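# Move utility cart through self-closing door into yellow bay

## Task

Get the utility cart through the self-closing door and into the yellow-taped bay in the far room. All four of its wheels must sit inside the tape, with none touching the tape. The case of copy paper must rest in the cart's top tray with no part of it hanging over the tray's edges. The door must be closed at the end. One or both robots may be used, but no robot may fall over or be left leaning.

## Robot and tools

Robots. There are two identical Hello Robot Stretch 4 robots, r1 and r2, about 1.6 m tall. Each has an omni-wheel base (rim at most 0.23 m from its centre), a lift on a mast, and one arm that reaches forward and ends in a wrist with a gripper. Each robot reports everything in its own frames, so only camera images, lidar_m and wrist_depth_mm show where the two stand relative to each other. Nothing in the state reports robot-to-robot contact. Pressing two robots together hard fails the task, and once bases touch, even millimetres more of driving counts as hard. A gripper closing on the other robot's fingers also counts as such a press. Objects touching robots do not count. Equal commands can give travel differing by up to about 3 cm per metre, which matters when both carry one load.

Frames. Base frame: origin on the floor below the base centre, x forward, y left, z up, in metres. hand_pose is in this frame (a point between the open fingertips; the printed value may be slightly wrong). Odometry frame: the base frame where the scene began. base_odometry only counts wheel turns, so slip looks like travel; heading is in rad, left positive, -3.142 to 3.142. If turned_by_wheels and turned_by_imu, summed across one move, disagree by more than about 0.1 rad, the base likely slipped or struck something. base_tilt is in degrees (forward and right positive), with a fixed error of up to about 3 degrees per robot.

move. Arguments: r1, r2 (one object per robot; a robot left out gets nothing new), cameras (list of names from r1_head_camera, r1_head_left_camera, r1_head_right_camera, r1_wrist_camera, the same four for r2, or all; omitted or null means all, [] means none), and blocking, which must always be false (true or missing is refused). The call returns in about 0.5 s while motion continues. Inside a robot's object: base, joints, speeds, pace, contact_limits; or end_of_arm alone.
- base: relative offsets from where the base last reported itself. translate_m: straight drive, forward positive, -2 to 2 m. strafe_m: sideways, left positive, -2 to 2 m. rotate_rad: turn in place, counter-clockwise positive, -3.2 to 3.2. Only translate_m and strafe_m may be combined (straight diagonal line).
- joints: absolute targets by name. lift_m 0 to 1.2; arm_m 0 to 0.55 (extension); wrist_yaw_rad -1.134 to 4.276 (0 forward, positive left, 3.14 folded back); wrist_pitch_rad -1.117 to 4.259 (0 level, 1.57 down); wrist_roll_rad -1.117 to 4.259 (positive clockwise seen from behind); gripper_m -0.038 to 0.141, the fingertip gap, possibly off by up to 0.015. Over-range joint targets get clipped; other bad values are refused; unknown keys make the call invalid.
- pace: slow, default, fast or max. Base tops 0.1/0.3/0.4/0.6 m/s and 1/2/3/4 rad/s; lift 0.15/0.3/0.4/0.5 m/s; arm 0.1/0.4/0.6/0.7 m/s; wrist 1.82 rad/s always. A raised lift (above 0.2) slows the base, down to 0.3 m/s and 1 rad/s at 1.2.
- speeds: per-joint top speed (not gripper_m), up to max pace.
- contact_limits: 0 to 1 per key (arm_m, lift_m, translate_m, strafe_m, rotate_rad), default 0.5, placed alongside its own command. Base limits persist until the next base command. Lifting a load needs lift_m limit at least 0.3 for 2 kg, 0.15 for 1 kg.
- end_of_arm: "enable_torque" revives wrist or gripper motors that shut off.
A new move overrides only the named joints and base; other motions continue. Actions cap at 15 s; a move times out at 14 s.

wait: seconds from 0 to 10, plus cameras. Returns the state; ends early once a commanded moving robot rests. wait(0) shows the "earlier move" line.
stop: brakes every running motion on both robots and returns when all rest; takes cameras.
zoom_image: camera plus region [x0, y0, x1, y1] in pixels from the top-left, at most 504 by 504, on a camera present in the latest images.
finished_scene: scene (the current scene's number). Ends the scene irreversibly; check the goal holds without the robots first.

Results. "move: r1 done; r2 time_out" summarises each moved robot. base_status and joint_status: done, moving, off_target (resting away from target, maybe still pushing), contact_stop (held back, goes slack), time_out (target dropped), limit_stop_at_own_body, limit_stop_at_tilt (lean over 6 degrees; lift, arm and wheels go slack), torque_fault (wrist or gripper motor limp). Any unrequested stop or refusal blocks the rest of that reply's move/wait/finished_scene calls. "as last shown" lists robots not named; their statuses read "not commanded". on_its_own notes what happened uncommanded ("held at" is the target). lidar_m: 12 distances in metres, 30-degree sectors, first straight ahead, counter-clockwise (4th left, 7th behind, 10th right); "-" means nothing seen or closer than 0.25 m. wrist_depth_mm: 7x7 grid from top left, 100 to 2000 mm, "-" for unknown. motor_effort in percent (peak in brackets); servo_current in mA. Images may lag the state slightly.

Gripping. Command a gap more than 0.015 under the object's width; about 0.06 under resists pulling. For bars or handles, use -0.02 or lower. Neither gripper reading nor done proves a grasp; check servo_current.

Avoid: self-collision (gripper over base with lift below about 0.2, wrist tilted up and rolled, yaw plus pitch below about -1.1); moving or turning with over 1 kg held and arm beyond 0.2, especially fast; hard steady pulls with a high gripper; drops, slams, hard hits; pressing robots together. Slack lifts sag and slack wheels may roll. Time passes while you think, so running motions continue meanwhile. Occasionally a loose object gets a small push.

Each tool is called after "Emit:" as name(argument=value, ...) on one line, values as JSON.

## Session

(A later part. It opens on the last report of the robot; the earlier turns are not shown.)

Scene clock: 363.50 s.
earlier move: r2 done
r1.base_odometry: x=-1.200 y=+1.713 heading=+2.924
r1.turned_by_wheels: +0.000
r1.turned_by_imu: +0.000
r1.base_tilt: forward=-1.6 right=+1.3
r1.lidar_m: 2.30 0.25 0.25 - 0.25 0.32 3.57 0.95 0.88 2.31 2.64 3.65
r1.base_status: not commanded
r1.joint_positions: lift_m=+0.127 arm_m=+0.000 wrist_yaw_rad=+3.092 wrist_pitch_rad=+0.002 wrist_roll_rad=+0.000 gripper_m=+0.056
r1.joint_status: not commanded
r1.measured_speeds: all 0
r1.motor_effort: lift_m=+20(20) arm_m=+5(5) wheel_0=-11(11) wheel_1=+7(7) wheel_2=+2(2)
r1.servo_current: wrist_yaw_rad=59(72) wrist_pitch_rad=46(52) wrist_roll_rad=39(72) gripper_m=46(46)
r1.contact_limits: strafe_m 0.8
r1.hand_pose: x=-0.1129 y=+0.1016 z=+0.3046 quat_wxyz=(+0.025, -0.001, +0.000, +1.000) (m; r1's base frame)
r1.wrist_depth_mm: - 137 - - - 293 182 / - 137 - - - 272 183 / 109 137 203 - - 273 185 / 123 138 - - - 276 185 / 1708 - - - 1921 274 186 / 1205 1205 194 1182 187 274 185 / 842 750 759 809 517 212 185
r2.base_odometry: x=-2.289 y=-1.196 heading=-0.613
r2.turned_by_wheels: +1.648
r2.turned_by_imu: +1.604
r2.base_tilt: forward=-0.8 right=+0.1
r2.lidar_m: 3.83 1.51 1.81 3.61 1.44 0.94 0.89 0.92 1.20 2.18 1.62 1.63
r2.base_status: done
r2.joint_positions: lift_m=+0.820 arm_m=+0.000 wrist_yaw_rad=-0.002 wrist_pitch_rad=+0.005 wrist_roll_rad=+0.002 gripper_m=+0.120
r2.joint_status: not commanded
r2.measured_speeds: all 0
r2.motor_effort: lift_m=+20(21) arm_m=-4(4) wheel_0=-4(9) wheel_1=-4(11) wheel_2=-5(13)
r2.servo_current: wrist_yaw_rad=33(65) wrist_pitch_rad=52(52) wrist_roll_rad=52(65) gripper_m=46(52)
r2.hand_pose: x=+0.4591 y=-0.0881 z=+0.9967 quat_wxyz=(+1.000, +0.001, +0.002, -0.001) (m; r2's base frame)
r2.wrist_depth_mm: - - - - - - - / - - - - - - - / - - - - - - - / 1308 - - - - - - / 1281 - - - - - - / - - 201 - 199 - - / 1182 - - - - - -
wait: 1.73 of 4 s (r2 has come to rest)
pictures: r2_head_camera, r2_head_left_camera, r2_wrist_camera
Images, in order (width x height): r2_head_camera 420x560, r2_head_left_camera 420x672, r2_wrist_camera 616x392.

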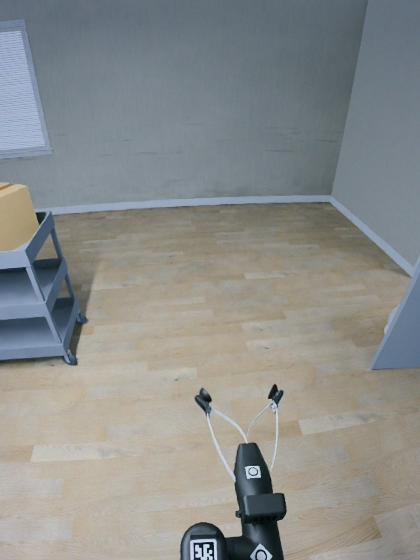

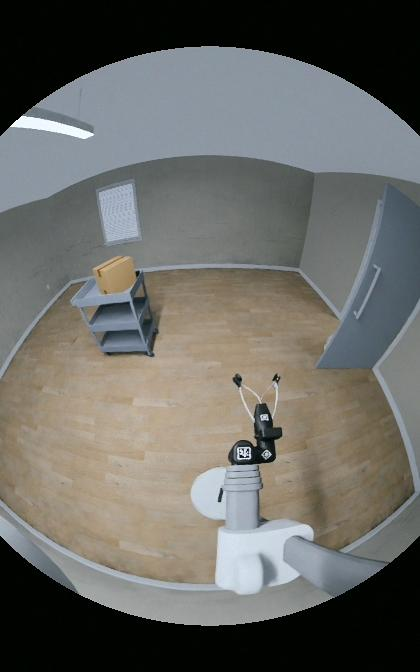

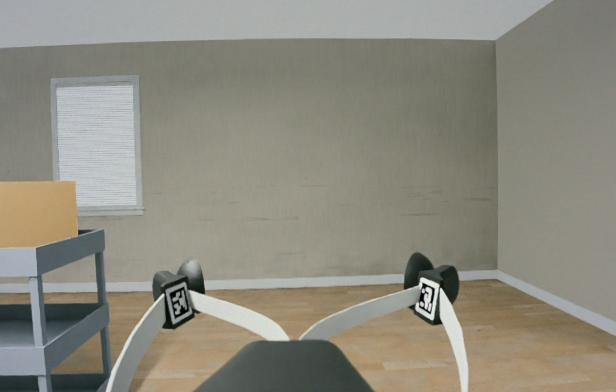

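Emit:
move(blocking=false, r2={"base":{"strafe_m":-1.15}}, cameras=[])

Emit:
wait(seconds=6, cameras=["r2_wrist_camera","r2_head_camera","r2_head_left_camera"])

Scene clock: 374.20 s.
move: r2 moving
r1: as last shown
r1.lidar_m: 2.31 0.25 0.25 - 0.25 0.35 3.55 0.97 0.89 2.29 2.67 3.67
r1.servo_current: wrist_yaw_rad=59(59) wrist_pitch_rad=46(46) wrist_roll_rad=39(52) gripper_m=39(46)
r1.contact_limits: strafe_m 0.8
r1.wrist_depth_mm: - 137 - - - 291 181 / - 137 - - - 271 183 / 109 138 203 - - 273 185 / 123 138 - - - 276 186 / 1661 - - - 1863 276 186 / 1182 1182 194 1205 187 276 185 / 854 750 750 798 521 212 184
r2.base_odometry: x=-2.310 y=-1.226 heading=-0.613
r2.turned_by_wheels: +0.000
r2.turned_by_imu: +0.000
r2.base_tilt: forward=-0.7 right=+0.1
r2.lidar_m: 3.84 1.56 1.79 3.64 1.43 0.95 0.90 0.91 1.19 2.15 1.62 1.60
r2.base_status: strafe_m moving
r2.joint_positions: lift_m=+0.820 arm_m=+0.000 wrist_yaw_rad=-0.002 wrist_pitch_rad=+0.005 wrist_roll_rad=+0.002 gripper_m=+0.120
r2.joint_status: not commanded
r2.measured_speeds: translate_m=+0.000 strafe_m=-0.141 rotate_rad=+0.001 lift_m=+0.000 arm_m=+0.000 wrist_yaw_rad=+0.000 wrist_pitch_rad=+0.000 wrist_roll_rad=+0.000
r2.motor_effort: lift_m=+20(20) arm_m=-4(4) wheel_0=+9(13) wheel_1=-9(11) wheel_2=+1(4)
r2.servo_current: wrist_yaw_rad=59(59) wrist_pitch_rad=46(52) wrist_roll_rad=59(59) gripper_m=52(52)
r2.hand_pose: x=+0.4591 y=-0.0881 z=+0.9967 quat_wxyz=(+1.000, +0.001, +0.002, -0.001) (m; r2's base frame)
r2.wrist_depth_mm: - - - - - - - / - - - - - - - / - - - - - - - / 1366 - - - - - - / 1308 - - - - - - / - - 201 - 200 - - / - - - - - - -
pictures: none
No camera images: "cameras" was empty.

Scene clock: 378.87 s.
earlier move: r2 done
r1.base_odometry: x=-1.200 y=+1.713 heading=+2.924
r1.turned_by_wheels: +0.000
r1.turned_by_imu: +0.000
r1.base_tilt: forward=-1.5 right=+1.3
r1.lidar_m: 2.31 0.25 0.25 - 0.25 0.34 3.54 0.94 0.89 2.28 2.65 3.65
r1.base_status: not commanded
r1.joint_positions: lift_m=+0.127 arm_m=+0.000 wrist_yaw_rad=+3.092 wrist_pitch_rad=+0.002 wrist_roll_rad=+0.000 gripper_m=+0.056
r1.joint_status: not commanded
r1.measured_speeds: all 0
r1.motor_effort: lift_m=+20(20) arm_m=+5(5) wheel_0=-11(12) wheel_1=+7(7) wheel_2=+2(2)
r1.servo_current: wrist_yaw_rad=46(72) wrist_pitch_rad=39(52) wrist_roll_rad=46(72) gripper_m=46(46)
r1.contact_limits: strafe_m 0.8
r1.hand_pose: x=-0.1129 y=+0.1016 z=+0.3046 quat_wxyz=(+0.025, -0.001, +0.000, +1.000) (m; r1's base frame)
r1.wrist_depth_mm: - 137 - - - 293 181 / - 137 - - - 271 182 / 109 138 202 - - 273 185 / 123 138 - - - 276 186 / 1661 - - - 1921 274 185 / 1205 1205 193 1205 187 274 185 / 831 741 759 809 517 212 185
r2.base_odometry: x=-2.950 y=-2.137 heading=-0.613
r2.turned_by_wheels: +0.000
r2.turned_by_imu: +0.001
r2.base_tilt: forward=-0.7 right=+0.1
r2.lidar_m: 1.10 4.03 2.34 4.49 1.27 0.87 0.79 0.82 1.07 1.04 1.05 1.23
r2.base_status: done
r2.joint_positions: lift_m=+0.820 arm_m=+0.000 wrist_yaw_rad=-0.002 wrist_pitch_rad=+0.005 wrist_roll_rad=+0.002 gripper_m=+0.120
r2.joint_status: not commanded
r2.measured_speeds: all 0
r2.motor_effort: lift_m=+20(20) arm_m=-4(5) wheel_0=+2(13) wheel_1=-2(12) wheel_2=+0(4)
r2.servo_current: wrist_yaw_rad=46(65) wrist_pitch_rad=46(52) wrist_roll_rad=39(59) gripper_m=52(59)
r2.hand_pose: x=+0.4591 y=-0.0881 z=+0.9967 quat_wxyz=(+1.000, +0.001, +0.002, -0.001) (m; r2's base frame)
r2.wrist_depth_mm: - - - - - - - / - - - 946 - - - / - - - 878 - - - / - - - 960 - - - / - - - 976 - - - / - - 200 - 185 - - / - - - - - - -
wait: 4.67 of 6 s (r2 has come to rest)
pictures: r2_head_camera, r2_head_left_camera, r2_wrist_camera
Images, in order (width x height): r2_head_camera 420x560, r2_head_left_camera 420x672, r2_wrist_camera 616x392.

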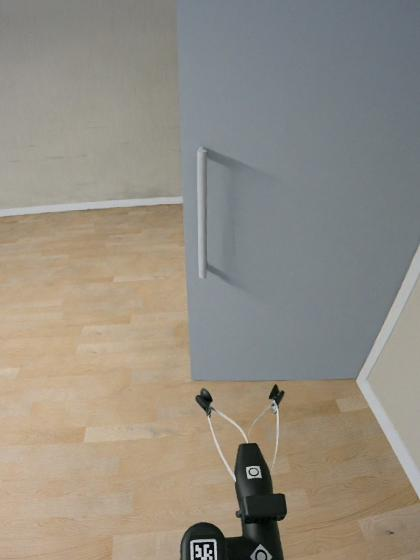

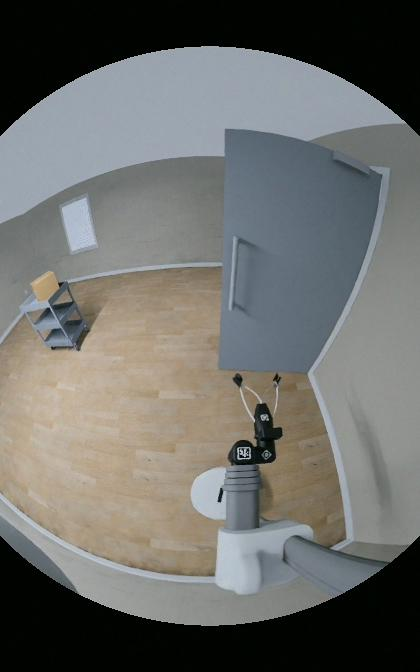

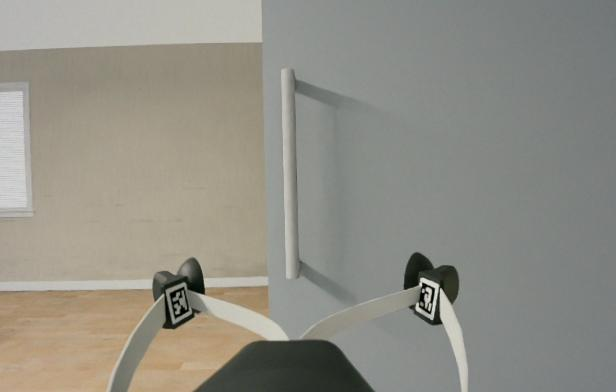

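Emit:
move(blocking=false, r2={"base":{"translate_m":0.5,"strafe_m":0.03},"joints":{"lift_m":0.85}}, cameras=[])

Emit:
wait(seconds=6, cameras=["r2_wrist_camera"])

Scene clock: 385.47 s.
move: r2 moving
r1: as last shown
r1.base_tilt: forward=-1.6 right=+1.2
r1.lidar_m: 2.30 0.25 0.25 - 0.25 0.33 3.53 0.97 0.89 2.27 2.67 3.64
r1.servo_current: wrist_yaw_rad=46(72) wrist_pitch_rad=39(46) wrist_roll_rad=46(59) gripper_m=46(46)
r1.contact_limits: strafe_m 0.8
r1.wrist_depth_mm: - 136 - - - 293 182 / - 137 - - - 271 183 / 109 137 203 - - 272 185 / 123 138 - - - 274 185 / 1708 - - - 1921 276 186 / 1182 1205 194 1205 187 276 185 / 854 750 750 798 517 213 185
r2.base_odometry: x=-2.924 y=-2.153 heading=-0.613
r2.turned_by_wheels: +0.000
r2.turned_by_imu: +0.000
r2.base_tilt: forward=-0.7 right=+0.1
r2.lidar_m: 1.05 4.02 2.35 4.68 1.35 0.87 0.83 0.87 1.13 1.03 1.07 1.19
r2.base_status: translate_m moving; strafe_m moving
r2.joint_positions: lift_m=+0.847 arm_m=+0.000 wrist_yaw_rad=-0.002 wrist_pitch_rad=+0.005 wrist_roll_rad=+0.002 gripper_m=+0.120
r2.joint_status: lift_m moving
r2.measured_speeds: translate_m=+0.122 strafe_m=+0.008 rotate_rad=+0.000 lift_m=+0.044 arm_m=+0.000 wrist_yaw_rad=+0.000 wrist_pitch_rad=+0.000 wrist_roll_rad=+0.000
r2.motor_effort: lift_m=+21(24) arm_m=-4(4) wheel_0=+9(10) wheel_1=+8(8) wheel_2=-12(12)
r2.servo_current: wrist_yaw_rad=39(59) wrist_pitch_rad=46(52) wrist_roll_rad=33(59) gripper_m=46(59)
r2.hand_pose: x=+0.4591 y=-0.0881 z=+1.0241 quat_wxyz=(+1.000, +0.001, +0.002, -0.001) (m; r2's base frame)
r2.wrist_depth_mm: - - - - - - - / - - - 931 - - - / - - - 854 - - - / - - - 854 - - - / - - - 931 - - - / - - 201 156 185 - - / - - - - - - -
pictures: none
No camera images: "cameras" was empty.

Scene clock: 388.13 s.
earlier move: r2 done
r1.base_odometry: x=-1.200 y=+1.713 heading=+2.924
r1.turned_by_wheels: +0.000
r1.turned_by_imu: +0.000
r1.base_tilt: forward=-1.6 right=+1.3
r1.lidar_m: 2.30 0.25 0.25 - 0.25 0.36 3.55 0.96 0.90 2.27 2.64 3.63
r1.base_status: not commanded
r1.joint_positions: lift_m=+0.127 arm_m=+0.000 wrist_yaw_rad=+3.092 wrist_pitch_rad=+0.002 wrist_roll_rad=+0.000 gripper_m=+0.056
r1.joint_status: not commanded
r1.measured_speeds: all 0
r1.motor_effort: lift_m=+20(20) arm_m=+5(5) wheel_0=-11(12) wheel_1=+7(7) wheel_2=+2(2)
r1.servo_current: wrist_yaw_rad=59(72) wrist_pitch_rad=39(52) wrist_roll_rad=33(65) gripper_m=33(52)
r1.contact_limits: strafe_m 0.8
r1.hand_pose: x=-0.1129 y=+0.1016 z=+0.3046 quat_wxyz=(+0.025, -0.001, +0.000, +1.000) (m; r1's base frame)
r1.wrist_depth_mm: - 137 - - - 294 181 / - 137 - - - 271 183 / 109 138 203 - - 273 185 / 123 138 - - - 276 185 / 1708 - - - 1921 276 185 / 1182 1182 194 1182 187 276 185 / 854 750 750 820 512 212 185
r2.base_odometry: x=-2.524 y=-2.400 heading=-0.613
r2.turned_by_wheels: +0.000
r2.turned_by_imu: +0.001
r2.base_tilt: forward=-0.7 right=+0.0
r2.lidar_m: 0.61 3.49 2.07 4.75 2.03 1.39 1.28 1.33 1.13 1.03 0.92 0.70
r2.base_status: done
r2.joint_positions: lift_m=+0.850 arm_m=+0.000 wrist_yaw_rad=-0.002 wrist_pitch_rad=+0.005 wrist_roll_rad=+0.002 gripper_m=+0.120
r2.joint_status: all done
r2.measured_speeds: all 0
r2.motor_effort: lift_m=+21(24) arm_m=-4(4) wheel_0=+3(11) wheel_1=+2(9) wheel_2=-3(14)
r2.servo_current: wrist_yaw_rad=39(59) wrist_pitch_rad=46(52) wrist_roll_rad=52(65) gripper_m=52(59)
r2.hand_pose: x=+0.4591 y=-0.0881 z=+1.0266 quat_wxyz=(+1.000, +0.001, +0.002, -0.001) (m; r2's base frame)
r2.wrist_depth_mm: - - - 377 - - - / - - - 382 - - - / - - - 384 - - - / - - - 384 - - - / - - - 384 - - - / - - 198 163 186 - - / - - - - - - -
wait: 2.67 of 6 s (r2 has come to rest)
pictures: r2_wrist_camera
Images, in order (width x height): r2_wrist_camera 616x392.

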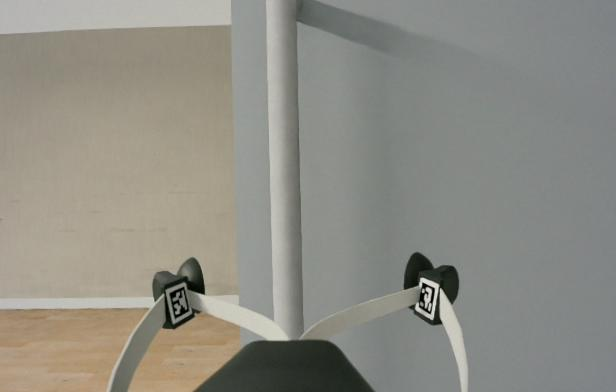

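Emit:
move(blocking=false, r2={"base":{"translate_m":0.16,"strafe_m":0.01},"pace":"slow"}, cameras=[])

Emit:
wait(seconds=4, cameras=[])

Emit:
move(blocking=false, r2={"joints":{"gripper_m":-0.03}}, cameras=[])

Emit:
wait(seconds=3, cameras=["r2_wrist_camera","r1_head_camera"])

Scene clock: 393.67 s.
move: r2 moving
r1: as last shown
r1.lidar_m: 2.30 0.25 0.25 - 0.25 0.32 3.56 0.93 0.88 2.27 2.66 3.66
r1.motor_effort: lift_m=+20(20) arm_m=+5(5) wheel_0=-11(11) wheel_1=+6(7) wheel_2=+2(2)
r1.servo_current: wrist_yaw_rad=33(65) wrist_pitch_rad=46(52) wrist_roll_rad=46(59) gripper_m=46(46)
r1.contact_limits: strafe_m 0.8
r1.wrist_depth_mm: - 136 - - - 291 181 / - 137 - - - 271 182 / 109 138 203 - - 273 184 / 124 138 - - - 274 185 / 1708 - - - 1921 274 185 / 1182 1205 193 1182 187 276 185 / 842 750 759 798 521 213 185
r2.base_odometry: x=-2.513 y=-2.406 heading=-0.613
r2.turned_by_wheels: +0.000
r2.turned_by_imu: +0.001
r2.base_tilt: forward=-0.7 right=+0.1
r2.lidar_m: 0.58 3.50 2.06 4.76 2.07 1.41 1.29 1.34 1.10 1.03 0.91 0.70
r2.base_status: translate_m moving; strafe_m moving
r2.joint_positions: lift_m=+0.850 arm_m=+0.000 wrist_yaw_rad=-0.002 wrist_pitch_rad=+0.005 wrist_roll_rad=+0.002 gripper_m=+0.120
r2.joint_status: not commanded
r2.measured_speeds: translate_m=+0.049 strafe_m=+0.003 rotate_rad=+0.000 lift_m=+0.000 arm_m=+0.000 wrist_yaw_rad=+0.000 wrist_pitch_rad=+0.000 wrist_roll_rad=+0.000
r2.motor_effort: lift_m=+21(21) arm_m=-4(4) wheel_0=+6(9) wheel_1=+6(7) wheel_2=-10(10)
r2.servo_current: wrist_yaw_rad=46(52) wrist_pitch_rad=39(52) wrist_roll_rad=39(59) gripper_m=46(59)
r2.hand_pose: x=+0.4591 y=-0.0881 z=+1.0266 quat_wxyz=(+1.000, +0.001, +0.002, -0.001) (m; r2's base frame)
r2.wrist_depth_mm: - - - 366 - - - / - - - 370 - - - / - - - 373 - - - / - - - 375 - - - / - - - 373 - - - / - - 198 163 185 - - / - - - - - - -
pictures: none
No camera images: "cameras" was empty.

Scene clock: 396.03 s.
earlier move: r2 done
r1.base_odometry: x=-1.200 y=+1.713 heading=+2.924
r1.turned_by_wheels: +0.000
r1.turned_by_imu: +0.000
r1.base_tilt: forward=-1.6 right=+1.3
r1.lidar_m: 2.30 0.25 0.25 - 0.25 0.32 3.57 0.97 0.86 2.27 2.65 3.66
r1.base_status: not commanded
r1.joint_positions: lift_m=+0.127 arm_m=+0.000 wrist_yaw_rad=+3.092 wrist_pitch_rad=+0.002 wrist_roll_rad=+0.000 gripper_m=+0.056
r1.joint_status: not commanded
r1.measured_speeds: all 0
r1.motor_effort: lift_m=+20(20) arm_m=+5(5) wheel_0=-10(12) wheel_1=+7(7) wheel_2=+2(2)
r1.servo_current: wrist_yaw_rad=39(65) wrist_pitch_rad=33(52) wrist_roll_rad=33(72) gripper_m=39(46)
r1.contact_limits: strafe_m 0.8
r1.hand_pose: x=-0.1129 y=+0.1016 z=+0.3046 quat_wxyz=(+0.025, -0.001, +0.000, +1.000) (m; r1's base frame)
r1.wrist_depth_mm: - 137 - - - 294 181 / - 137 - - - 272 183 / 109 137 203 - - 272 184 / 123 138 - - - 276 185 / 1708 - - - 1863 274 186 / 1205 1205 193 1205 188 274 185 / 842 750 759 788 512 212 185
r2.base_odometry: x=-2.388 y=-2.484 heading=-0.612
r2.turned_by_wheels: +0.000
r2.turned_by_imu: +0.001
r2.base_tilt: forward=-0.6 right=+0.1
r2.lidar_m: 0.45 3.36 2.03 2.40 2.29 1.58 1.46 1.50 1.09 1.01 0.74 0.53
r2.base_status: done
r2.joint_positions: lift_m=+0.850 arm_m=+0.000 wrist_yaw_rad=-0.002 wrist_pitch_rad=+0.005 wrist_roll_rad=+0.002 gripper_m=+0.120
r2.joint_status: not commanded
r2.measured_speeds: all 0
r2.motor_effort: lift_m=+21(21) arm_m=-4(4) wheel_0=+4(9) wheel_1=+5(8) wheel_2=-4(11)
r2.servo_current: wrist_yaw_rad=46(59) wrist_pitch_rad=46(52) wrist_roll_rad=46(65) gripper_m=52(59)
r2.hand_pose: x=+0.4591 y=-0.0881 z=+1.0266 quat_wxyz=(+1.000, +0.001, +0.002, -0.001) (m; r2's base frame)
r2.wrist_depth_mm: - - 303 293 290 282 277 / - - 306 294 291 287 281 / - - 309 297 294 287 282 / - - 310 298 294 290 285 / - - 310 301 297 290 286 / - - 232 229 297 293 287 / - - 1921 - 301 294 290
wait: 2.37 of 4 s (r2 has come to rest)
pictures: none
No camera images: "cameras" was empty.

Scene clock: 396.53 s.
move: r2 moving
r1: as last shown
r1.lidar_m: 2.30 0.25 0.25 - 0.25 0.33 3.57 0.98 0.90 2.23 2.68 3.66
r1.motor_effort: lift_m=+20(20) arm_m=+5(5) wheel_0=-11(11) wheel_1=+7(7) wheel_2=+2(2)
r1.servo_current: wrist_yaw_rad=33(72) wrist_pitch_rad=46(46) wrist_roll_rad=65(65) gripper_m=39(46)
r1.contact_limits: strafe_m 0.8
r1.wrist_depth_mm: - 137 - - - 293 182 / - 137 - - - 271 183 / 109 138 203 - - 274 185 / 123 138 - - - 274 186 / 1661 - - - 1921 274 186 / 1205 1182 194 1205 188 276 185 / 842 750 750 798 512 213 184
r2.base_odometry: x=-2.388 y=-2.484 heading=-0.612
r2.turned_by_wheels: +0.000
r2.turned_by_imu: +0.000
r2.base_tilt: forward=-0.7 right=+0.0
r2.lidar_m: 0.45 3.34 2.02 2.35 2.30 1.58 1.46 1.50 1.12 1.02 0.74 0.55
r2.base_status: not commanded
r2.joint_positions: lift_m=+0.850 arm_m=+0.000 wrist_yaw_rad=-0.002 wrist_pitch_rad=+0.005 wrist_roll_rad=+0.002 gripper_m=+0.106
r2.joint_status: gripper_m moving
r2.measured_speeds: all 0
r2.motor_effort: lift_m=+21(21) arm_m=-4(4) wheel_0=+4(4) wheel_1=+5(5) wheel_2=-4(5)
r2.servo_current: wrist_yaw_rad=46(52) wrist_pitch_rad=46(52) wrist_roll_rad=46(52) gripper_m=98(98)
r2.hand_pose: x=+0.4591 y=-0.0881 z=+1.0266 quat_wxyz=(+1.000, +0.001, +0.002, -0.001) (m; r2's base frame)
r2.wrist_depth_mm: - - 304 293 289 283 279 / - - 304 296 293 286 279 / - - 306 298 294 286 282 / - - 309 298 294 289 283 / - - 310 300 297 290 286 / - - 204 229 200 293 287 / - - 1863 - 300 291 290
pictures: none
No camera images: "cameras" was empty.

Scene clock: 398.27 s.
earlier move: r2 done
r1.base_odometry: x=-1.200 y=+1.713 heading=+2.924
r1.turned_by_wheels: +0.000
r1.turned_by_imu: +0.000
r1.base_tilt: forward=-1.6 right=+1.3
r1.lidar_m: 2.27 0.25 0.25 - 0.25 0.33 3.53 0.98 0.87 2.27 2.63 3.63
r1.base_status: not commanded
r1.joint_positions: lift_m=+0.127 arm_m=+0.000 wrist_yaw_rad=+3.092 wrist_pitch_rad=+0.002 wrist_roll_rad=+0.000 gripper_m=+0.056
r1.joint_status: not commanded
r1.measured_speeds: all 0
r1.motor_effort: lift_m=+20(20) arm_m=+5(5) wheel_0=-10(12) wheel_1=+6(7) wheel_2=+2(2)
r1.servo_current: wrist_yaw_rad=33(72) wrist_pitch_rad=46(46) wrist_roll_rad=46(65) gripper_m=39(52)
r1.contact_limits: strafe_m 0.8
r1.hand_pose: x=-0.1129 y=+0.1016 z=+0.3046 quat_wxyz=(+0.025, -0.001, +0.000, +1.000) (m; r1's base frame)
r1.wrist_depth_mm: - 137 - - - 291 182 / - 137 - - - 271 183 / 109 137 202 - - 273 185 / 123 138 - - - 274 185 / 1618 - - - 1863 274 186 / 1205 1205 194 1182 187 276 185 / 842 741 741 788 512 213 185
r2.base_odometry: x=-2.388 y=-2.484 heading=-0.612
r2.turned_by_wheels: +0.000
r2.turned_by_imu: +0.001
r2.base_tilt: forward=-0.7 right=+0.1
r2.lidar_m: 0.46 3.37 2.01 2.37 2.26 1.56 1.46 1.47 1.13 1.03 0.72 0.54
r2.base_status: not commanded
r2.joint_positions: lift_m=+0.850 arm_m=+0.000 wrist_yaw_rad=+0.008 wrist_pitch_rad=+0.005 wrist_roll_rad=+0.002 gripper_m=-0.028
r2.joint_status: all done
r2.measured_speeds: all 0
r2.motor_effort: lift_m=+21(21) arm_m=-4(5) wheel_0=+4(5) wheel_1=+5(5) wheel_2=+0(5)
r2.servo_current: wrist_yaw_rad=46(65) wrist_pitch_rad=46(52) wrist_roll_rad=33(65) gripper_m=156(319)
r2.hand_pose: x=+0.4600 y=-0.0851 z=+1.0266 quat_wxyz=(+1.000, +0.001, +0.002, +0.004) (m; r2's base frame)
r2.wrist_depth_mm: - - 303 222 286 277 272 / - - 304 223 289 281 273 / - - 307 224 290 281 274 / - - 307 224 293 286 277 / - - 310 222 294 286 279 / - - 182 204 180 286 282 / - 156 - - 294 285 283
wait: 1.73 of 3 s (r2 has come to rest)
pictures: r1_head_camera, r2_wrist_camera
Images, in order (width x height): r1_head_camera 420x560, r2_wrist_camera 616x392.

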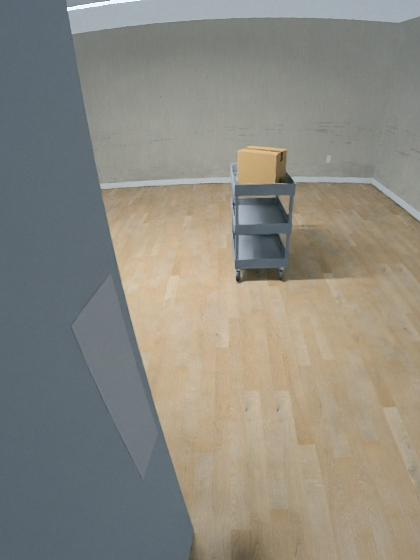

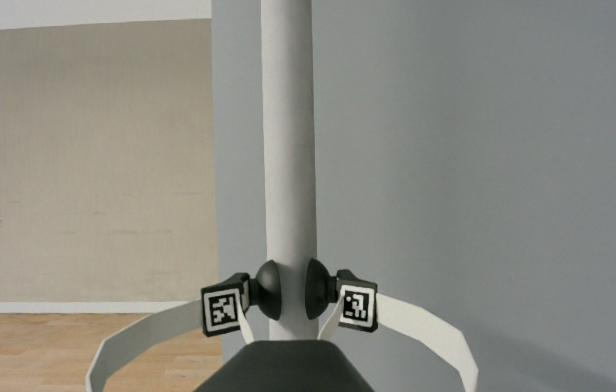

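Emit:
move(blocking=false, r2={"base":{"translate_m":-0.05},"pace":"slow"}, r1={"base":{"translate_m":0.5,"strafe_m":-0.15}}, cameras=[])

Emit:
wait(seconds=3, cameras=[])

Emit:
wait(seconds=2, cameras=["r2_wrist_camera","r1_head_camera","r1_head_left_camera"])

Scene clock: 410.07 s.
move: r1 moving; r2 moving
r1.base_odometry: x=-1.229 y=+1.728 heading=+2.925
r1.turned_by_wheels: +0.001
r1.turned_by_imu: +0.000
r1.base_tilt: forward=-1.6 right=+1.3
r1.lidar_m: 2.26 0.25 0.25 - 0.25 0.33 3.62 0.94 0.90 2.41 2.65 3.63
r1.base_status: translate_m moving; strafe_m moving
r1.joint_positions: lift_m=+0.127 arm_m=+0.000 wrist_yaw_rad=+3.092 wrist_pitch_rad=+0.002 wrist_roll_rad=+0.000 gripper_m=+0.056
r1.joint_status: not commanded
r1.measured_speeds: translate_m=+0.120 strafe_m=-0.039 rotate_rad=+0.005 lift_m=+0.000 arm_m=+0.000 wrist_yaw_rad=+0.000 wrist_pitch_rad=+0.000 wrist_roll_rad=+0.000
r1.motor_effort: lift_m=+20(20) arm_m=+5(5) wheel_0=+6(9) wheel_1=+9(14) wheel_2=-11(12)
r1.servo_current: wrist_yaw_rad=46(72) wrist_pitch_rad=39(46) wrist_roll_rad=52(59) gripper_m=39(46)
r1.hand_pose: x=-0.1129 y=+0.1016 z=+0.3046 quat_wxyz=(+0.025, -0.001, +0.000, +1.000) (m; r1's base frame)
r1.wrist_depth_mm: - 137 - - - 271 183 / - 137 - - - 274 185 / 109 137 203 - - 277 186 / 123 138 - - - 279 187 / 1661 - - - 1708 279 187 / 1182 1205 193 1182 187 278 187 / 854 759 759 798 539 215 186
r2.base_odometry: x=-2.397 y=-2.477 heading=-0.612
r2.turned_by_wheels: +0.000
r2.turned_by_imu: +0.000
r2.base_tilt: forward=-0.7 right=+0.1
r2.lidar_m: 0.46 3.36 2.01 2.41 2.27 1.55 1.44 1.47 1.09 1.03 0.76 0.55
r2.base_status: translate_m moving
r2.joint_positions: lift_m=+0.850 arm_m=+0.000 wrist_yaw_rad=+0.003 wrist_pitch_rad=+0.005 wrist_roll_rad=+0.002 gripper_m=-0.029
r2.joint_status: not commanded
r2.measured_speeds: translate_m=-0.052 strafe_m=-0.001 rotate_rad=-0.001 lift_m=+0.000 arm_m=+0.000 wrist_yaw_rad=+0.000 wrist_pitch_rad=+0.000 wrist_roll_rad=+0.000
r2.motor_effort: lift_m=+21(21) arm_m=+5(5) wheel_0=-1(5) wheel_1=-6(6) wheel_2=+10(13)
r2.servo_current: wrist_yaw_rad=39(72) wrist_pitch_rad=46(52) wrist_roll_rad=46(65) gripper_m=104(150)
r2.hand_pose: x=+0.4594 y=-0.0866 z=+1.0266 quat_wxyz=(+1.000, +0.001, +0.002, +0.001) (m; r2's base frame)
r2.wrist_depth_mm: - - 320 309 304 296 290 / - - 320 310 307 297 293 / - - 325 241 307 301 296 / - - 325 315 312 304 298 / - - 330 242 312 304 298 / - - 186 200 179 309 301 / - - 334 - 315 304 304
pictures: none
No camera images: "cameras" was empty.

Scene clock: 411.27 s.
earlier move: r1 moving; r2 done
r1.base_odometry: x=-1.496 y=+1.877 heading=+2.925
r1.turned_by_wheels: +0.000
r1.turned_by_imu: +0.000
r1.base_tilt: forward=-1.6 right=+1.2
r1.lidar_m: 1.98 3.22 0.72 - 0.25 0.36 3.92 1.05 1.27 2.46 2.55 3.55
r1.base_status: translate_m moving; strafe_m moving
r1.joint_positions: lift_m=+0.127 arm_m=+0.000 wrist_yaw_rad=+3.092 wrist_pitch_rad=+0.002 wrist_roll_rad=+0.000 gripper_m=+0.056
r1.joint_status: not commanded
r1.measured_speeds: translate_m=+0.287 strafe_m=-0.088 rotate_rad=+0.003 lift_m=+0.000 arm_m=+0.000 wrist_yaw_rad=+0.000 wrist_pitch_rad=+0.000 wrist_roll_rad=+0.000
r1.motor_effort: lift_m=+20(20) arm_m=+5(5) wheel_0=+3(9) wheel_1=+8(14) wheel_2=-7(12)
r1.servo_current: wrist_yaw_rad=46(72) wrist_pitch_rad=39(52) wrist_roll_rad=52(65) gripper_m=46(46)
r1.hand_pose: x=-0.1129 y=+0.1016 z=+0.3046 quat_wxyz=(+0.025, -0.001, +0.000, +1.000) (m; r1's base frame)
r1.wrist_depth_mm: - 137 - - - 304 194 / - 137 - - - 304 196 / 109 137 204 - - 309 198 / 123 138 - - - 312 200 / 1008 - - - 1863 312 199 / 1008 1182 194 1182 188 310 198 / 842 759 759 809 699 232 198
r2.base_odometry: x=-2.428 y=-2.455 heading=-0.612
r2.turned_by_wheels: +0.000
r2.turned_by_imu: +0.000
r2.base_tilt: forward=-0.7 right=+0.0
r2.lidar_m: 0.57 3.41 2.03 2.53 2.22 1.51 1.40 1.45 1.12 1.04 0.83 0.63
r2.base_status: done
r2.joint_positions: lift_m=+0.850 arm_m=+0.000 wrist_yaw_rad=+0.003 wrist_pitch_rad=+0.005 wrist_roll_rad=+0.002 gripper_m=-0.029
r2.joint_status: not commanded
r2.measured_speeds: all 0
r2.motor_effort: lift_m=+21(21) arm_m=+5(5) wheel_0=-5(10) wheel_1=-5(8) wheel_2=+6(13)
r2.servo_current: wrist_yaw_rad=46(72) wrist_pitch_rad=39(52) wrist_roll_rad=59(65) gripper_m=98(150)
r2.hand_pose: x=+0.4594 y=-0.0866 z=+1.0266 quat_wxyz=(+1.000, +0.001, +0.002, +0.001) (m; r2's base frame)
r2.wrist_depth_mm: - - - 387 377 364 355 / - - - 389 382 366 359 / - - - 392 384 373 359 / - - - 394 384 373 364 / - - - 329 389 377 366 / - - 186 200 179 377 366 / - - - - 389 - 368
wait: 1.20 of 3 s (r2 has come to rest)
pictures: none
No camera images: "cameras" was empty.

Scene clock: 412.73 s.
earlier move: r1 done
r1.base_odometry: x=-1.656 y=+1.967 heading=+2.925
r1.turned_by_wheels: +0.000
r1.turned_by_imu: +0.000
r1.base_tilt: forward=-1.6 right=+1.3
r1.lidar_m: 1.81 3.27 2.42 0.47 0.25 0.32 4.12 1.19 1.54 2.41 2.50 3.44
r1.base_status: done
r1.joint_positions: lift_m=+0.127 arm_m=+0.000 wrist_yaw_rad=+3.092 wrist_pitch_rad=+0.002 wrist_roll_rad=+0.000 gripper_m=+0.056
r1.joint_status: not commanded
r1.measured_speeds: all 0
r1.motor_effort: lift_m=+20(20) arm_m=+5(5) wheel_0=-2(9) wheel_1=+6(14) wheel_2=+1(12)
r1.servo_current: wrist_yaw_rad=46(72) wrist_pitch_rad=39(52) wrist_roll_rad=26(65) gripper_m=39(52)
r1.hand_pose: x=-0.1129 y=+0.1016 z=+0.3046 quat_wxyz=(+0.025, -0.001, +0.000, +1.000) (m; r1's base frame)
r1.wrist_depth_mm: - 137 - - - 223 - / - 137 - - - 200 186 / 111 138 211 - - 204 186 / 128 141 - - - 204 187 / 137 1983 - - 1863 205 188 / 1078 1182 193 1182 187 192 187 / 842 750 750 788 564 191 187
r2.base_odometry: x=-2.428 y=-2.455 heading=-0.612
r2.turned_by_wheels: +0.000
r2.turned_by_imu: +0.000
r2.base_tilt: forward=-0.7 right=+0.1
r2.lidar_m: 0.60 0.82 2.03 2.51 2.24 1.52 1.40 1.43 1.13 1.04 0.82 0.68
r2.base_status: done
r2.joint_positions: lift_m=+0.850 arm_m=+0.000 wrist_yaw_rad=+0.003 wrist_pitch_rad=+0.005 wrist_roll_rad=+0.002 gripper_m=-0.029
r2.joint_status: not commanded
r2.measured_speeds: all 0
r2.motor_effort: lift_m=+21(21) arm_m=+5(5) wheel_0=-4(10) wheel_1=-5(8) wheel_2=+6(13)
r2.servo_current: wrist_yaw_rad=39(72) wrist_pitch_rad=46(52) wrist_roll_rad=46(65) gripper_m=104(150)
r2.hand_pose: x=+0.4594 y=-0.0866 z=+1.0266 quat_wxyz=(+1.000, +0.001, +0.002, +0.001) (m; r2's base frame)
r2.wrist_depth_mm: - - - 364 - 397 384 / - - - 364 - 397 387 / - - - 366 - 404 389 / - - - 364 - 402 392 / - - - 366 - 407 394 / - - 186 199 170 404 397 / - - - - - - 397
wait: 1.47 of 2 s (r1 has come to rest)
pictures: r1_head_camera, r1_head_left_camera, r2_wrist_camera
Images, in order (width x height): r1_head_camera 420x560, r1_head_left_camera 420x672, r2_wrist_camera 616x392.

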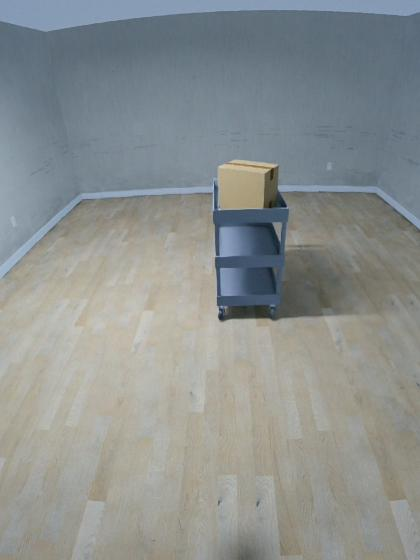

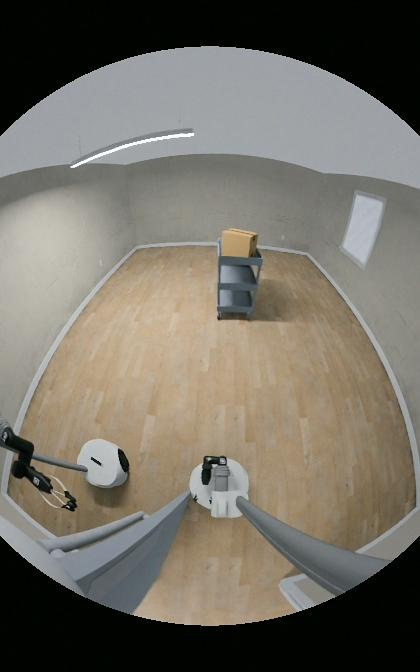

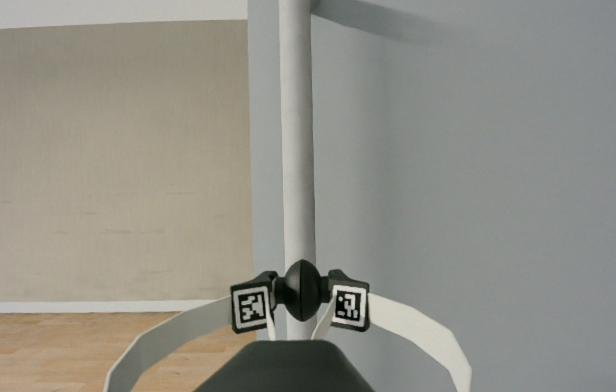

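Emit:
move(blocking=false, r2={"joints":{"gripper_m":0.12}}, r1={"base":{"translate_m":-0.35,"strafe_m":0.15},"contact_limits":{"translate_m":0.8}}, cameras=[])

Emit:
wait(seconds=4, cameras=[])

Emit:
wait(seconds=2, cameras=["r2_wrist_camera","r1_head_left_camera"])

Scene clock: 419.77 s.
move: r1 moving; r2 moving
r1.base_odometry: x=-1.629 y=+1.947 heading=+2.924
r1.turned_by_wheels: +0.000
r1.turned_by_imu: -0.001
r1.base_tilt: forward=-1.6 right=+1.3
r1.lidar_m: 1.81 3.26 2.39 0.32 0.25 0.35 4.11 1.15 1.48 2.43 2.55 3.45
r1.base_status: translate_m moving; strafe_m moving
r1.joint_positions: lift_m=+0.127 arm_m=+0.000 wrist_yaw_rad=+3.092 wrist_pitch_rad=+0.002 wrist_roll_rad=+0.000 gripper_m=+0.056
r1.joint_status: not commanded
r1.measured_speeds: translate_m=-0.122 strafe_m=+0.052 rotate_rad=+0.000 lift_m=+0.000 arm_m=+0.000 wrist_yaw_rad=+0.000 wrist_pitch_rad=+0.000 wrist_roll_rad=+0.000
r1.motor_effort: lift_m=+20(20) arm_m=+5(5) wheel_0=-17(18) wheel_1=+1(7) wheel_2=+10(11)
r1.servo_current: wrist_yaw_rad=72(72) wrist_pitch_rad=46(46) wrist_roll_rad=39(65) gripper_m=33(46)
r1.contact_limits: translate_m 0.8
r1.hand_pose: x=-0.1129 y=+0.1016 z=+0.3046 quat_wxyz=(+0.025, -0.001, +0.000, +1.000) (m; r1's base frame)
r1.wrist_depth_mm: - 137 - - - 248 - / - 137 - - - 251 158 / 111 138 211 - - 286 158 / 128 141 - - - 255 171 / 1118 - - - 1921 255 158 / 1078 1205 194 1182 188 254 158 / 842 741 750 798 621 204 -
r2.base_odometry: x=-2.428 y=-2.455 heading=-0.612
r2.turned_by_wheels: +0.000
r2.turned_by_imu: +0.000
r2.base_tilt: forward=-0.7 right=+0.0
r2.lidar_m: 0.57 0.86 2.02 2.50 2.19 1.54 1.41 1.44 1.10 1.03 0.83 0.66
r2.base_status: not commanded
r2.joint_positions: lift_m=+0.850 arm_m=+0.000 wrist_yaw_rad=+0.003 wrist_pitch_rad=+0.005 wrist_roll_rad=+0.002 gripper_m=-0.003
r2.joint_status: gripper_m moving
r2.measured_speeds: all 0
r2.motor_effort: lift_m=+21(21) arm_m=+5(5) wheel_0=-4(5) wheel_1=-5(5) wheel_2=+6(6)
r2.servo_current: wrist_yaw_rad=39(52) wrist_pitch_rad=46(52) wrist_roll_rad=52(52) gripper_m=98(117)
r2.hand_pose: x=+0.4594 y=-0.0866 z=+1.0266 quat_wxyz=(+1.000, +0.001, +0.002, +0.001) (m; r2's base frame)
r2.wrist_depth_mm: - - - 343 402 387 375 / - - - 343 399 389 377 / - - - 351 407 389 379 / - - - 353 404 397 382 / - - - 351 - 397 387 / - - 186 193 176 399 387 / - - - - - 397 389
pictures: none
No camera images: "cameras" was empty.

Scene clock: 421.50 s.
earlier move: r1 moving; r2 done
r1.base_odometry: x=-1.349 y=+1.747 heading=+2.924
r1.turned_by_wheels: +0.000
r1.turned_by_imu: -0.001
r1.base_tilt: forward=-1.6 right=+1.3
r1.lidar_m: 2.16 0.25 0.25 - 0.25 0.32 3.70 0.98 0.98 2.57 2.66 3.66
r1.base_status: translate_m moving; strafe_m moving
r1.joint_positions: lift_m=+0.127 arm_m=+0.000 wrist_yaw_rad=+3.092 wrist_pitch_rad=+0.002 wrist_roll_rad=+0.000 gripper_m=+0.056
r1.joint_status: not commanded
r1.measured_speeds: translate_m=-0.039 strafe_m=+0.017 rotate_rad=-0.001 lift_m=+0.000 arm_m=+0.000 wrist_yaw_rad=+0.000 wrist_pitch_rad=+0.000 wrist_roll_rad=+0.000
r1.motor_effort: lift_m=+20(20) arm_m=+5(5) wheel_0=-8(18) wheel_1=+1(7) wheel_2=+0(12)
r1.servo_current: wrist_yaw_rad=46(72) wrist_pitch_rad=46(46) wrist_roll_rad=26(65) gripper_m=39(46)
r1.contact_limits: translate_m 0.8
r1.hand_pose: x=-0.1129 y=+0.1016 z=+0.3046 quat_wxyz=(+0.025, -0.001, +0.000, +1.000) (m; r1's base frame)
r1.wrist_depth_mm: - 137 - - 500 248 - / - 137 - - 512 252 175 / 111 137 211 - 521 253 175 / 128 141 - - 525 254 176 / 1661 - - - 525 255 177 / 1182 1205 194 1182 187 255 177 / 842 750 750 798 449 201 176
r2.base_odometry: x=-2.428 y=-2.455 heading=-0.612
r2.turned_by_wheels: +0.000
r2.turned_by_imu: +0.000
r2.base_tilt: forward=-0.7 right=+0.1
r2.lidar_m: 0.50 3.40 2.04 2.51 2.24 1.52 1.41 1.42 1.11 1.01 0.79 0.54
r2.base_status: not commanded
r2.joint_positions: lift_m=+0.850 arm_m=+0.000 wrist_yaw_rad=+0.003 wrist_pitch_rad=+0.005 wrist_roll_rad=+0.002 gripper_m=+0.120
r2.joint_status: all done
r2.measured_speeds: all 0
r2.motor_effort: lift_m=+21(21) arm_m=+5(5) wheel_0=-4(5) wheel_1=-5(5) wheel_2=+6(6)
r2.servo_current: wrist_yaw_rad=52(65) wrist_pitch_rad=39(52) wrist_roll_rad=46(59) gripper_m=59(117)
r2.hand_pose: x=+0.4594 y=-0.0866 z=+1.0266 quat_wxyz=(+1.000, +0.001, +0.002, +0.001) (m; r2's base frame)
r2.wrist_depth_mm: - - 329 319 315 312 307 / - - 329 250 319 314 309 / - - 332 324 319 317 310 / - - 334 327 322 317 315 / - - 336 329 325 320 315 / - - 217 253 325 319 319 / - - 1921 - 327 325 319
wait: 1.73 of 4 s (r2 has come to rest)
pictures: none
No camera images: "cameras" was empty.

Scene clock: 421.93 s.
earlier move: r1 done
r1.base_odometry: x=-1.347 y=+1.745 heading=+2.924
r1.turned_by_wheels: +0.000
r1.turned_by_imu: +0.000
r1.base_tilt: forward=-1.6 right=+1.3
r1.lidar_m: 2.16 0.25 0.25 - 0.25 0.31 3.70 0.97 1.00 2.56 2.65 3.63
r1.base_status: done
r1.joint_positions: lift_m=+0.127 arm_m=+0.000 wrist_yaw_rad=+3.092 wrist_pitch_rad=+0.002 wrist_roll_rad=+0.000 gripper_m=+0.056
r1.joint_status: not commanded
r1.measured_speeds: all 0
r1.motor_effort: lift_m=+20(20) arm_m=+5(5) wheel_0=-6(18) wheel_1=+1(7) wheel_2=-2(12)
r1.servo_current: wrist_yaw_rad=46(72) wrist_pitch_rad=46(46) wrist_roll_rad=46(65) gripper_m=46(52)
r1.contact_limits: translate_m 0.8
r1.hand_pose: x=-0.1129 y=+0.1016 z=+0.3046 quat_wxyz=(+0.025, -0.001, +0.000, +1.000) (m; r1's base frame)
r1.wrist_depth_mm: - 137 - - 500 248 173 / - 137 - - 504 251 175 / 111 138 211 - 512 274 175 / 128 141 - - 521 254 177 / 1708 - - - 521 255 176 / 1205 1205 193 1182 188 254 177 / 842 750 750 798 439 200 175
r2.base_odometry: x=-2.428 y=-2.455 heading=-0.612
r2.turned_by_wheels: +0.000
r2.turned_by_imu: +0.000
r2.base_tilt: forward=-0.7 right=+0.1
r2.lidar_m: 0.47 3.41 2.02 2.52 2.21 1.53 1.41 1.45 1.11 1.03 0.77 0.58
r2.base_status: not commanded
r2.joint_positions: lift_m=+0.850 arm_m=+0.000 wrist_yaw_rad=+0.003 wrist_pitch_rad=+0.005 wrist_roll_rad=+0.002 gripper_m=+0.120
r2.joint_status: all done
r2.measured_speeds: all 0
r2.motor_effort: lift_m=+21(21) arm_m=+5(6) wheel_0=-4(5) wheel_1=-5(5) wheel_2=+6(6)
r2.servo_current: wrist_yaw_rad=39(65) wrist_pitch_rad=33(52) wrist_roll_rad=59(59) gripper_m=46(117)
r2.hand_pose: x=+0.4594 y=-0.0866 z=+1.0266 quat_wxyz=(+1.000, +0.001, +0.002, +0.001) (m; r2's base frame)
r2.wrist_depth_mm: - - 325 315 314 309 307 / - - 327 249 319 312 307 / - - 330 322 319 315 312 / - - 334 325 322 319 312 / - - 336 327 324 320 314 / - - 216 251 324 319 317 / - - 1921 - 327 324 317
wait: 0.43 of 2 s (r1 has come to rest)
pictures: r1_head_left_camera, r2_wrist_camera
Images, in order (width x height): r1_head_left_camera 420x672, r2_wrist_camera 616x392.

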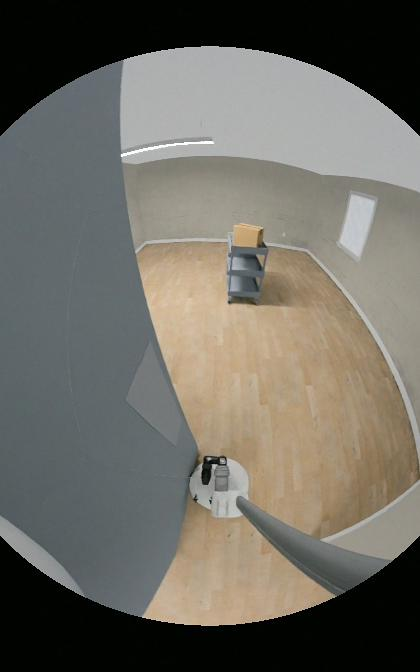

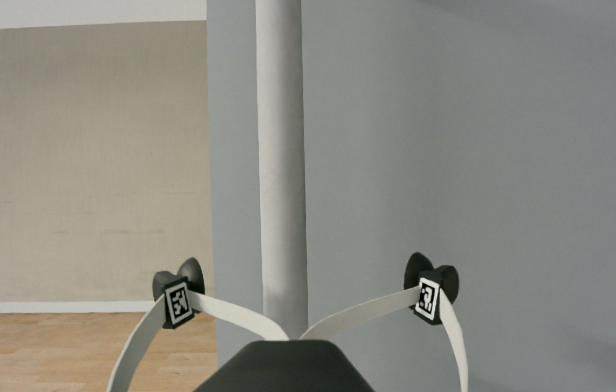

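Emit:
move(blocking=false, r2={"base":{"translate_m":0.057},"pace":"slow","contact_limits":{"translate_m":0.3}}, cameras=[])

Emit:
wait(seconds=2, cameras=["r2_wrist_camera"])

Emit:
move(blocking=false, r2={"joints":{"gripper_m":-0.038}}, cameras=[])

Emit:
wait(seconds=3, cameras=["r2_wrist_camera"])

Scene clock: 430.33 s.
move: r2 moving
r1: as last shown
r1.lidar_m: 2.15 0.25 0.25 - 0.25 0.31 3.73 0.96 1.01 2.55 2.66 3.66
r1.motor_effort: lift_m=+20(20) arm_m=+5(5) wheel_0=-6(7) wheel_1=+1(1) wheel_2=-2(2)
r1.servo_current: wrist_yaw_rad=46(72) wrist_pitch_rad=39(52) wrist_roll_rad=39(59) gripper_m=46(46)
r1.contact_limits: translate_m 0.8
r1.wrist_depth_mm: - 137 - - 496 248 173 / - 137 - - 504 252 175 / 111 137 211 - 512 274 175 / 128 141 - - 517 255 176 / 1708 - - - 521 255 177 / 1182 1182 195 1229 187 252 177 / 842 750 759 809 445 202 176
r2.base_odometry: x=-2.418 y=-2.462 heading=-0.612
r2.turned_by_wheels: +0.000
r2.turned_by_imu: +0.001
r2.base_tilt: forward=-0.7 right=+0.1
r2.lidar_m: 0.46 3.38 2.02 2.48 2.22 1.53 1.41 1.46 1.12 1.04 0.75 0.53
r2.base_status: translate_m moving
r2.joint_positions: lift_m=+0.850 arm_m=+0.000 wrist_yaw_rad=+0.003 wrist_pitch_rad=+0.005 wrist_roll_rad=+0.002 gripper_m=+0.120
r2.joint_status: not commanded
r2.measured_speeds: translate_m=+0.049 strafe_m=+0.000 rotate_rad=+0.002 lift_m=+0.000 arm_m=+0.000 wrist_yaw_rad=+0.000 wrist_pitch_rad=+0.000 wrist_roll_rad=+0.000
r2.motor_effort: lift_m=+21(21) arm_m=+5(5) wheel_0=+6(7) wheel_1=+5(5) wheel_2=-9(10)
r2.servo_current: wrist_yaw_rad=46(52) wrist_pitch_rad=46(52) wrist_roll_rad=59(59) gripper_m=46(52)
r2.contact_limits: translate_m 0.3
r2.hand_pose: x=+0.4594 y=-0.0866 z=+1.0266 quat_wxyz=(+1.000, +0.001, +0.002, +0.001) (m; r2's base frame)
r2.wrist_depth_mm: - - 317 307 304 300 296 / - - 319 309 306 303 300 / - - 319 239 307 304 300 / - - 322 312 310 307 301 / - - 324 240 314 307 306 / - - 217 242 315 309 306 / - - 1921 - 315 314 307
pictures: none
No camera images: "cameras" was empty.

Scene clock: 431.63 s.
earlier move: r2 done
r1.base_odometry: x=-1.347 y=+1.745 heading=+2.924
r1.turned_by_wheels: +0.000
r1.turned_by_imu: +0.000
r1.base_tilt: forward=-1.6 right=+1.3
r1.lidar_m: 2.15 0.26 0.25 - 0.25 0.32 3.69 0.97 0.97 2.55 2.65 3.66
r1.base_status: not commanded
r1.joint_positions: lift_m=+0.127 arm_m=+0.000 wrist_yaw_rad=+3.092 wrist_pitch_rad=+0.002 wrist_roll_rad=+0.000 gripper_m=+0.056
r1.joint_status: not commanded
r1.measured_speeds: all 0
r1.motor_effort: lift_m=+20(20) arm_m=+5(5) wheel_0=-6(7) wheel_1=+1(1) wheel_2=-2(2)
r1.servo_current: wrist_yaw_rad=46(72) wrist_pitch_rad=39(52) wrist_roll_rad=59(59) gripper_m=39(52)
r1.contact_limits: translate_m 0.8
r1.hand_pose: x=-0.1129 y=+0.1016 z=+0.3046 quat_wxyz=(+0.025, -0.001, +0.000, +1.000) (m; r1's base frame)
r1.wrist_depth_mm: - 137 - - 496 248 174 / - 137 - - 508 250 175 / 111 138 211 - 512 276 175 / 128 141 - - 521 254 177 / 1708 - - - 517 254 176 / 1229 1182 194 1205 187 253 177 / 854 759 759 809 445 200 176
r2.base_odometry: x=-2.382 y=-2.488 heading=-0.612
r2.turned_by_wheels: +0.000
r2.turned_by_imu: +0.000
r2.base_tilt: forward=-0.7 right=+0.0
r2.lidar_m: 0.42 3.30 2.01 2.36 2.31 1.56 1.45 1.50 1.10 1.03 0.69 0.50
r2.base_status: done
r2.joint_positions: lift_m=+0.850 arm_m=+0.000 wrist_yaw_rad=+0.003 wrist_pitch_rad=+0.005 wrist_roll_rad=+0.002 gripper_m=+0.120
r2.joint_status: not commanded
r2.measured_speeds: all 0
r2.motor_effort: lift_m=+21(21) arm_m=+5(5) wheel_0=+3(9) wheel_1=+3(8) wheel_2=-7(10)
r2.servo_current: wrist_yaw_rad=46(59) wrist_pitch_rad=46(52) wrist_roll_rad=52(59) gripper_m=52(52)
r2.contact_limits: translate_m 0.3
r2.hand_pose: x=+0.4594 y=-0.0866 z=+1.0266 quat_wxyz=(+1.000, +0.001, +0.002, +0.001) (m; r2's base frame)
r2.wrist_depth_mm: - - 270 264 262 255 253 / - - 273 265 263 259 255 / - - 273 267 263 259 257 / - - 276 270 266 263 257 / - - 278 270 268 264 260 / - - 201 198 271 265 260 / - - 281 - 268 267 262
wait: 1.30 of 2 s (r2 has come to rest)
pictures: r2_wrist_camera
Images, in order (width x height): r2_wrist_camera 616x392.

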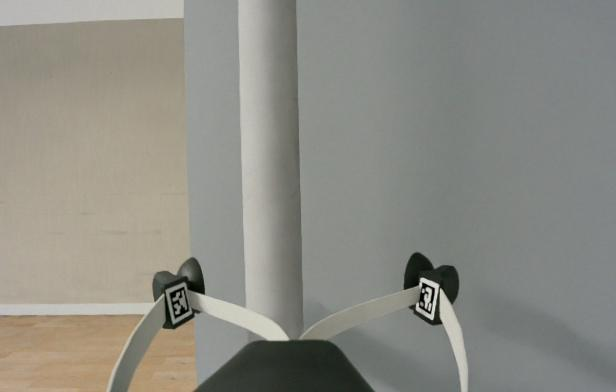

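Scene clock: 432.13 s.
move: r2 moving
r1: as last shown
r1.lidar_m: 2.16 0.26 0.25 - 0.25 0.32 3.70 0.96 0.99 2.54 2.64 3.65
r1.motor_effort: lift_m=+20(20) arm_m=+5(5) wheel_0=-7(7) wheel_1=+1(1) wheel_2=-2(2)
r1.servo_current: wrist_yaw_rad=46(65) wrist_pitch_rad=33(52) wrist_roll_rad=39(59) gripper_m=46(46)
r1.contact_limits: translate_m 0.8
r1.wrist_depth_mm: - 137 - - 500 248 173 / - 137 - - 508 252 175 / 111 138 211 - 508 277 175 / 128 141 - - 512 254 177 / 1756 - - - 517 255 177 / 1182 1182 194 1205 188 253 176 / 842 750 759 809 445 200 176
r2.base_odometry: x=-2.382 y=-2.488 heading=-0.612
r2.turned_by_wheels: +0.000
r2.turned_by_imu: +0.000
r2.base_tilt: forward=-0.7 right=+0.1
r2.lidar_m: 0.42 3.37 2.01 2.35 2.30 1.57 1.47 1.50 1.12 1.03 0.69 0.51
r2.base_status: not commanded
r2.joint_positions: lift_m=+0.850 arm_m=+0.000 wrist_yaw_rad=+0.003 wrist_pitch_rad=+0.005 wrist_roll_rad=+0.002 gripper_m=+0.106
r2.joint_status: gripper_m moving
r2.measured_speeds: all 0
r2.motor_effort: lift_m=+21(21) arm_m=+5(5) wheel_0=+3(4) wheel_1=+4(4) wheel_2=-7(7)
r2.servo_current: wrist_yaw_rad=52(52) wrist_pitch_rad=39(46) wrist_roll_rad=59(59) gripper_m=111(111)
r2.contact_limits: translate_m 0.3
r2.hand_pose: x=+0.4594 y=-0.0866 z=+1.0266 quat_wxyz=(+1.000, +0.001, +0.002, +0.001) (m; r2's base frame)
r2.wrist_depth_mm: - - 270 263 262 257 253 / - - 272 265 262 258 255 / - - 274 267 265 260 258 / - - 276 268 267 263 258 / - - 277 271 266 263 259 / - - 197 197 198 265 262 / - - 282 - 270 266 264
pictures: none
No camera images: "cameras" was empty.

Scene clock: 433.90 s.
earlier move: r2 done
r1.base_odometry: x=-1.347 y=+1.745 heading=+2.924
r1.turned_by_wheels: +0.000
r1.turned_by_imu: +0.000
r1.base_tilt: forward=-1.6 right=+1.3
r1.lidar_m: 2.14 0.27 0.25 - 0.25 0.33 3.70 1.01 0.98 2.54 2.66 3.64
r1.base_status: not commanded
r1.joint_positions: lift_m=+0.127 arm_m=+0.000 wrist_yaw_rad=+3.092 wrist_pitch_rad=+0.002 wrist_roll_rad=+0.000 gripper_m=+0.056
r1.joint_status: not commanded
r1.measured_speeds: all 0
r1.motor_effort: lift_m=+20(20) arm_m=+5(5) wheel_0=-4(7) wheel_1=+1(1) wheel_2=-2(2)
r1.servo_current: wrist_yaw_rad=33(78) wrist_pitch_rad=52(52) wrist_roll_rad=39(65) gripper_m=46(52)
r1.contact_limits: translate_m 0.8
r1.hand_pose: x=-0.1129 y=+0.1016 z=+0.3046 quat_wxyz=(+0.025, -0.001, +0.000, +1.000) (m; r1's base frame)
r1.wrist_depth_mm: - 137 - - 525 289 189 / - 137 - - 521 270 190 / 111 137 210 - 535 272 191 / 128 141 - - 539 274 192 / 1708 - - - 544 274 193 / 1205 1205 193 1182 189 273 193 / 842 759 741 809 466 232 191
r2.base_odometry: x=-2.382 y=-2.488 heading=-0.612
r2.turned_by_wheels: +0.001
r2.turned_by_imu: +0.001
r2.base_tilt: forward=-0.7 right=+0.0
r2.lidar_m: 0.40 3.33 2.02 2.38 2.29 1.58 1.48 1.51 1.12 1.03 0.69 0.52
r2.base_status: not commanded
r2.joint_positions: lift_m=+0.850 arm_m=+0.000 wrist_yaw_rad=+0.011 wrist_pitch_rad=+0.005 wrist_roll_rad=+0.002 gripper_m=-0.036
r2.joint_status: all done
r2.measured_speeds: all 0
r2.motor_effort: lift_m=+21(21) arm_m=-4(5) wheel_0=+3(4) wheel_1=+4(4) wheel_2=+3(7)
r2.servo_current: wrist_yaw_rad=65(72) wrist_pitch_rad=39(52) wrist_roll_rad=52(59) gripper_m=137(319)
r2.contact_limits: translate_m 0.3
r2.hand_pose: x=+0.4602 y=-0.0844 z=+1.0266 quat_wxyz=(+1.000, +0.001, +0.002, +0.005) (m; r2's base frame)
r2.wrist_depth_mm: - - 255 176 245 239 236 / - - 257 248 246 241 236 / - - 258 175 249 243 239 / - - 260 177 251 244 241 / - - 263 178 251 247 242 / - - 182 179 179 247 243 / - 154 266 - 253 247 246
wait: 1.77 of 3 s (r2 has come to rest)
pictures: r2_wrist_camera
Images, in order (width x height): r2_wrist_camera 616x392.

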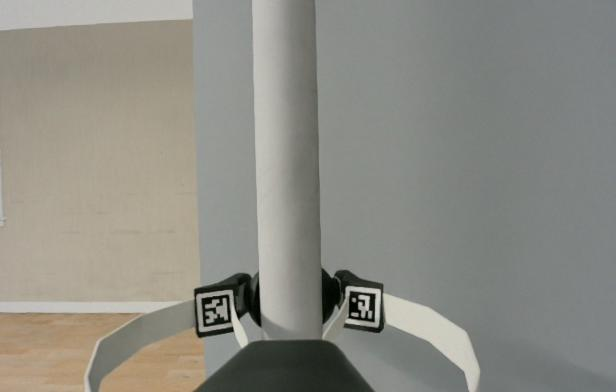

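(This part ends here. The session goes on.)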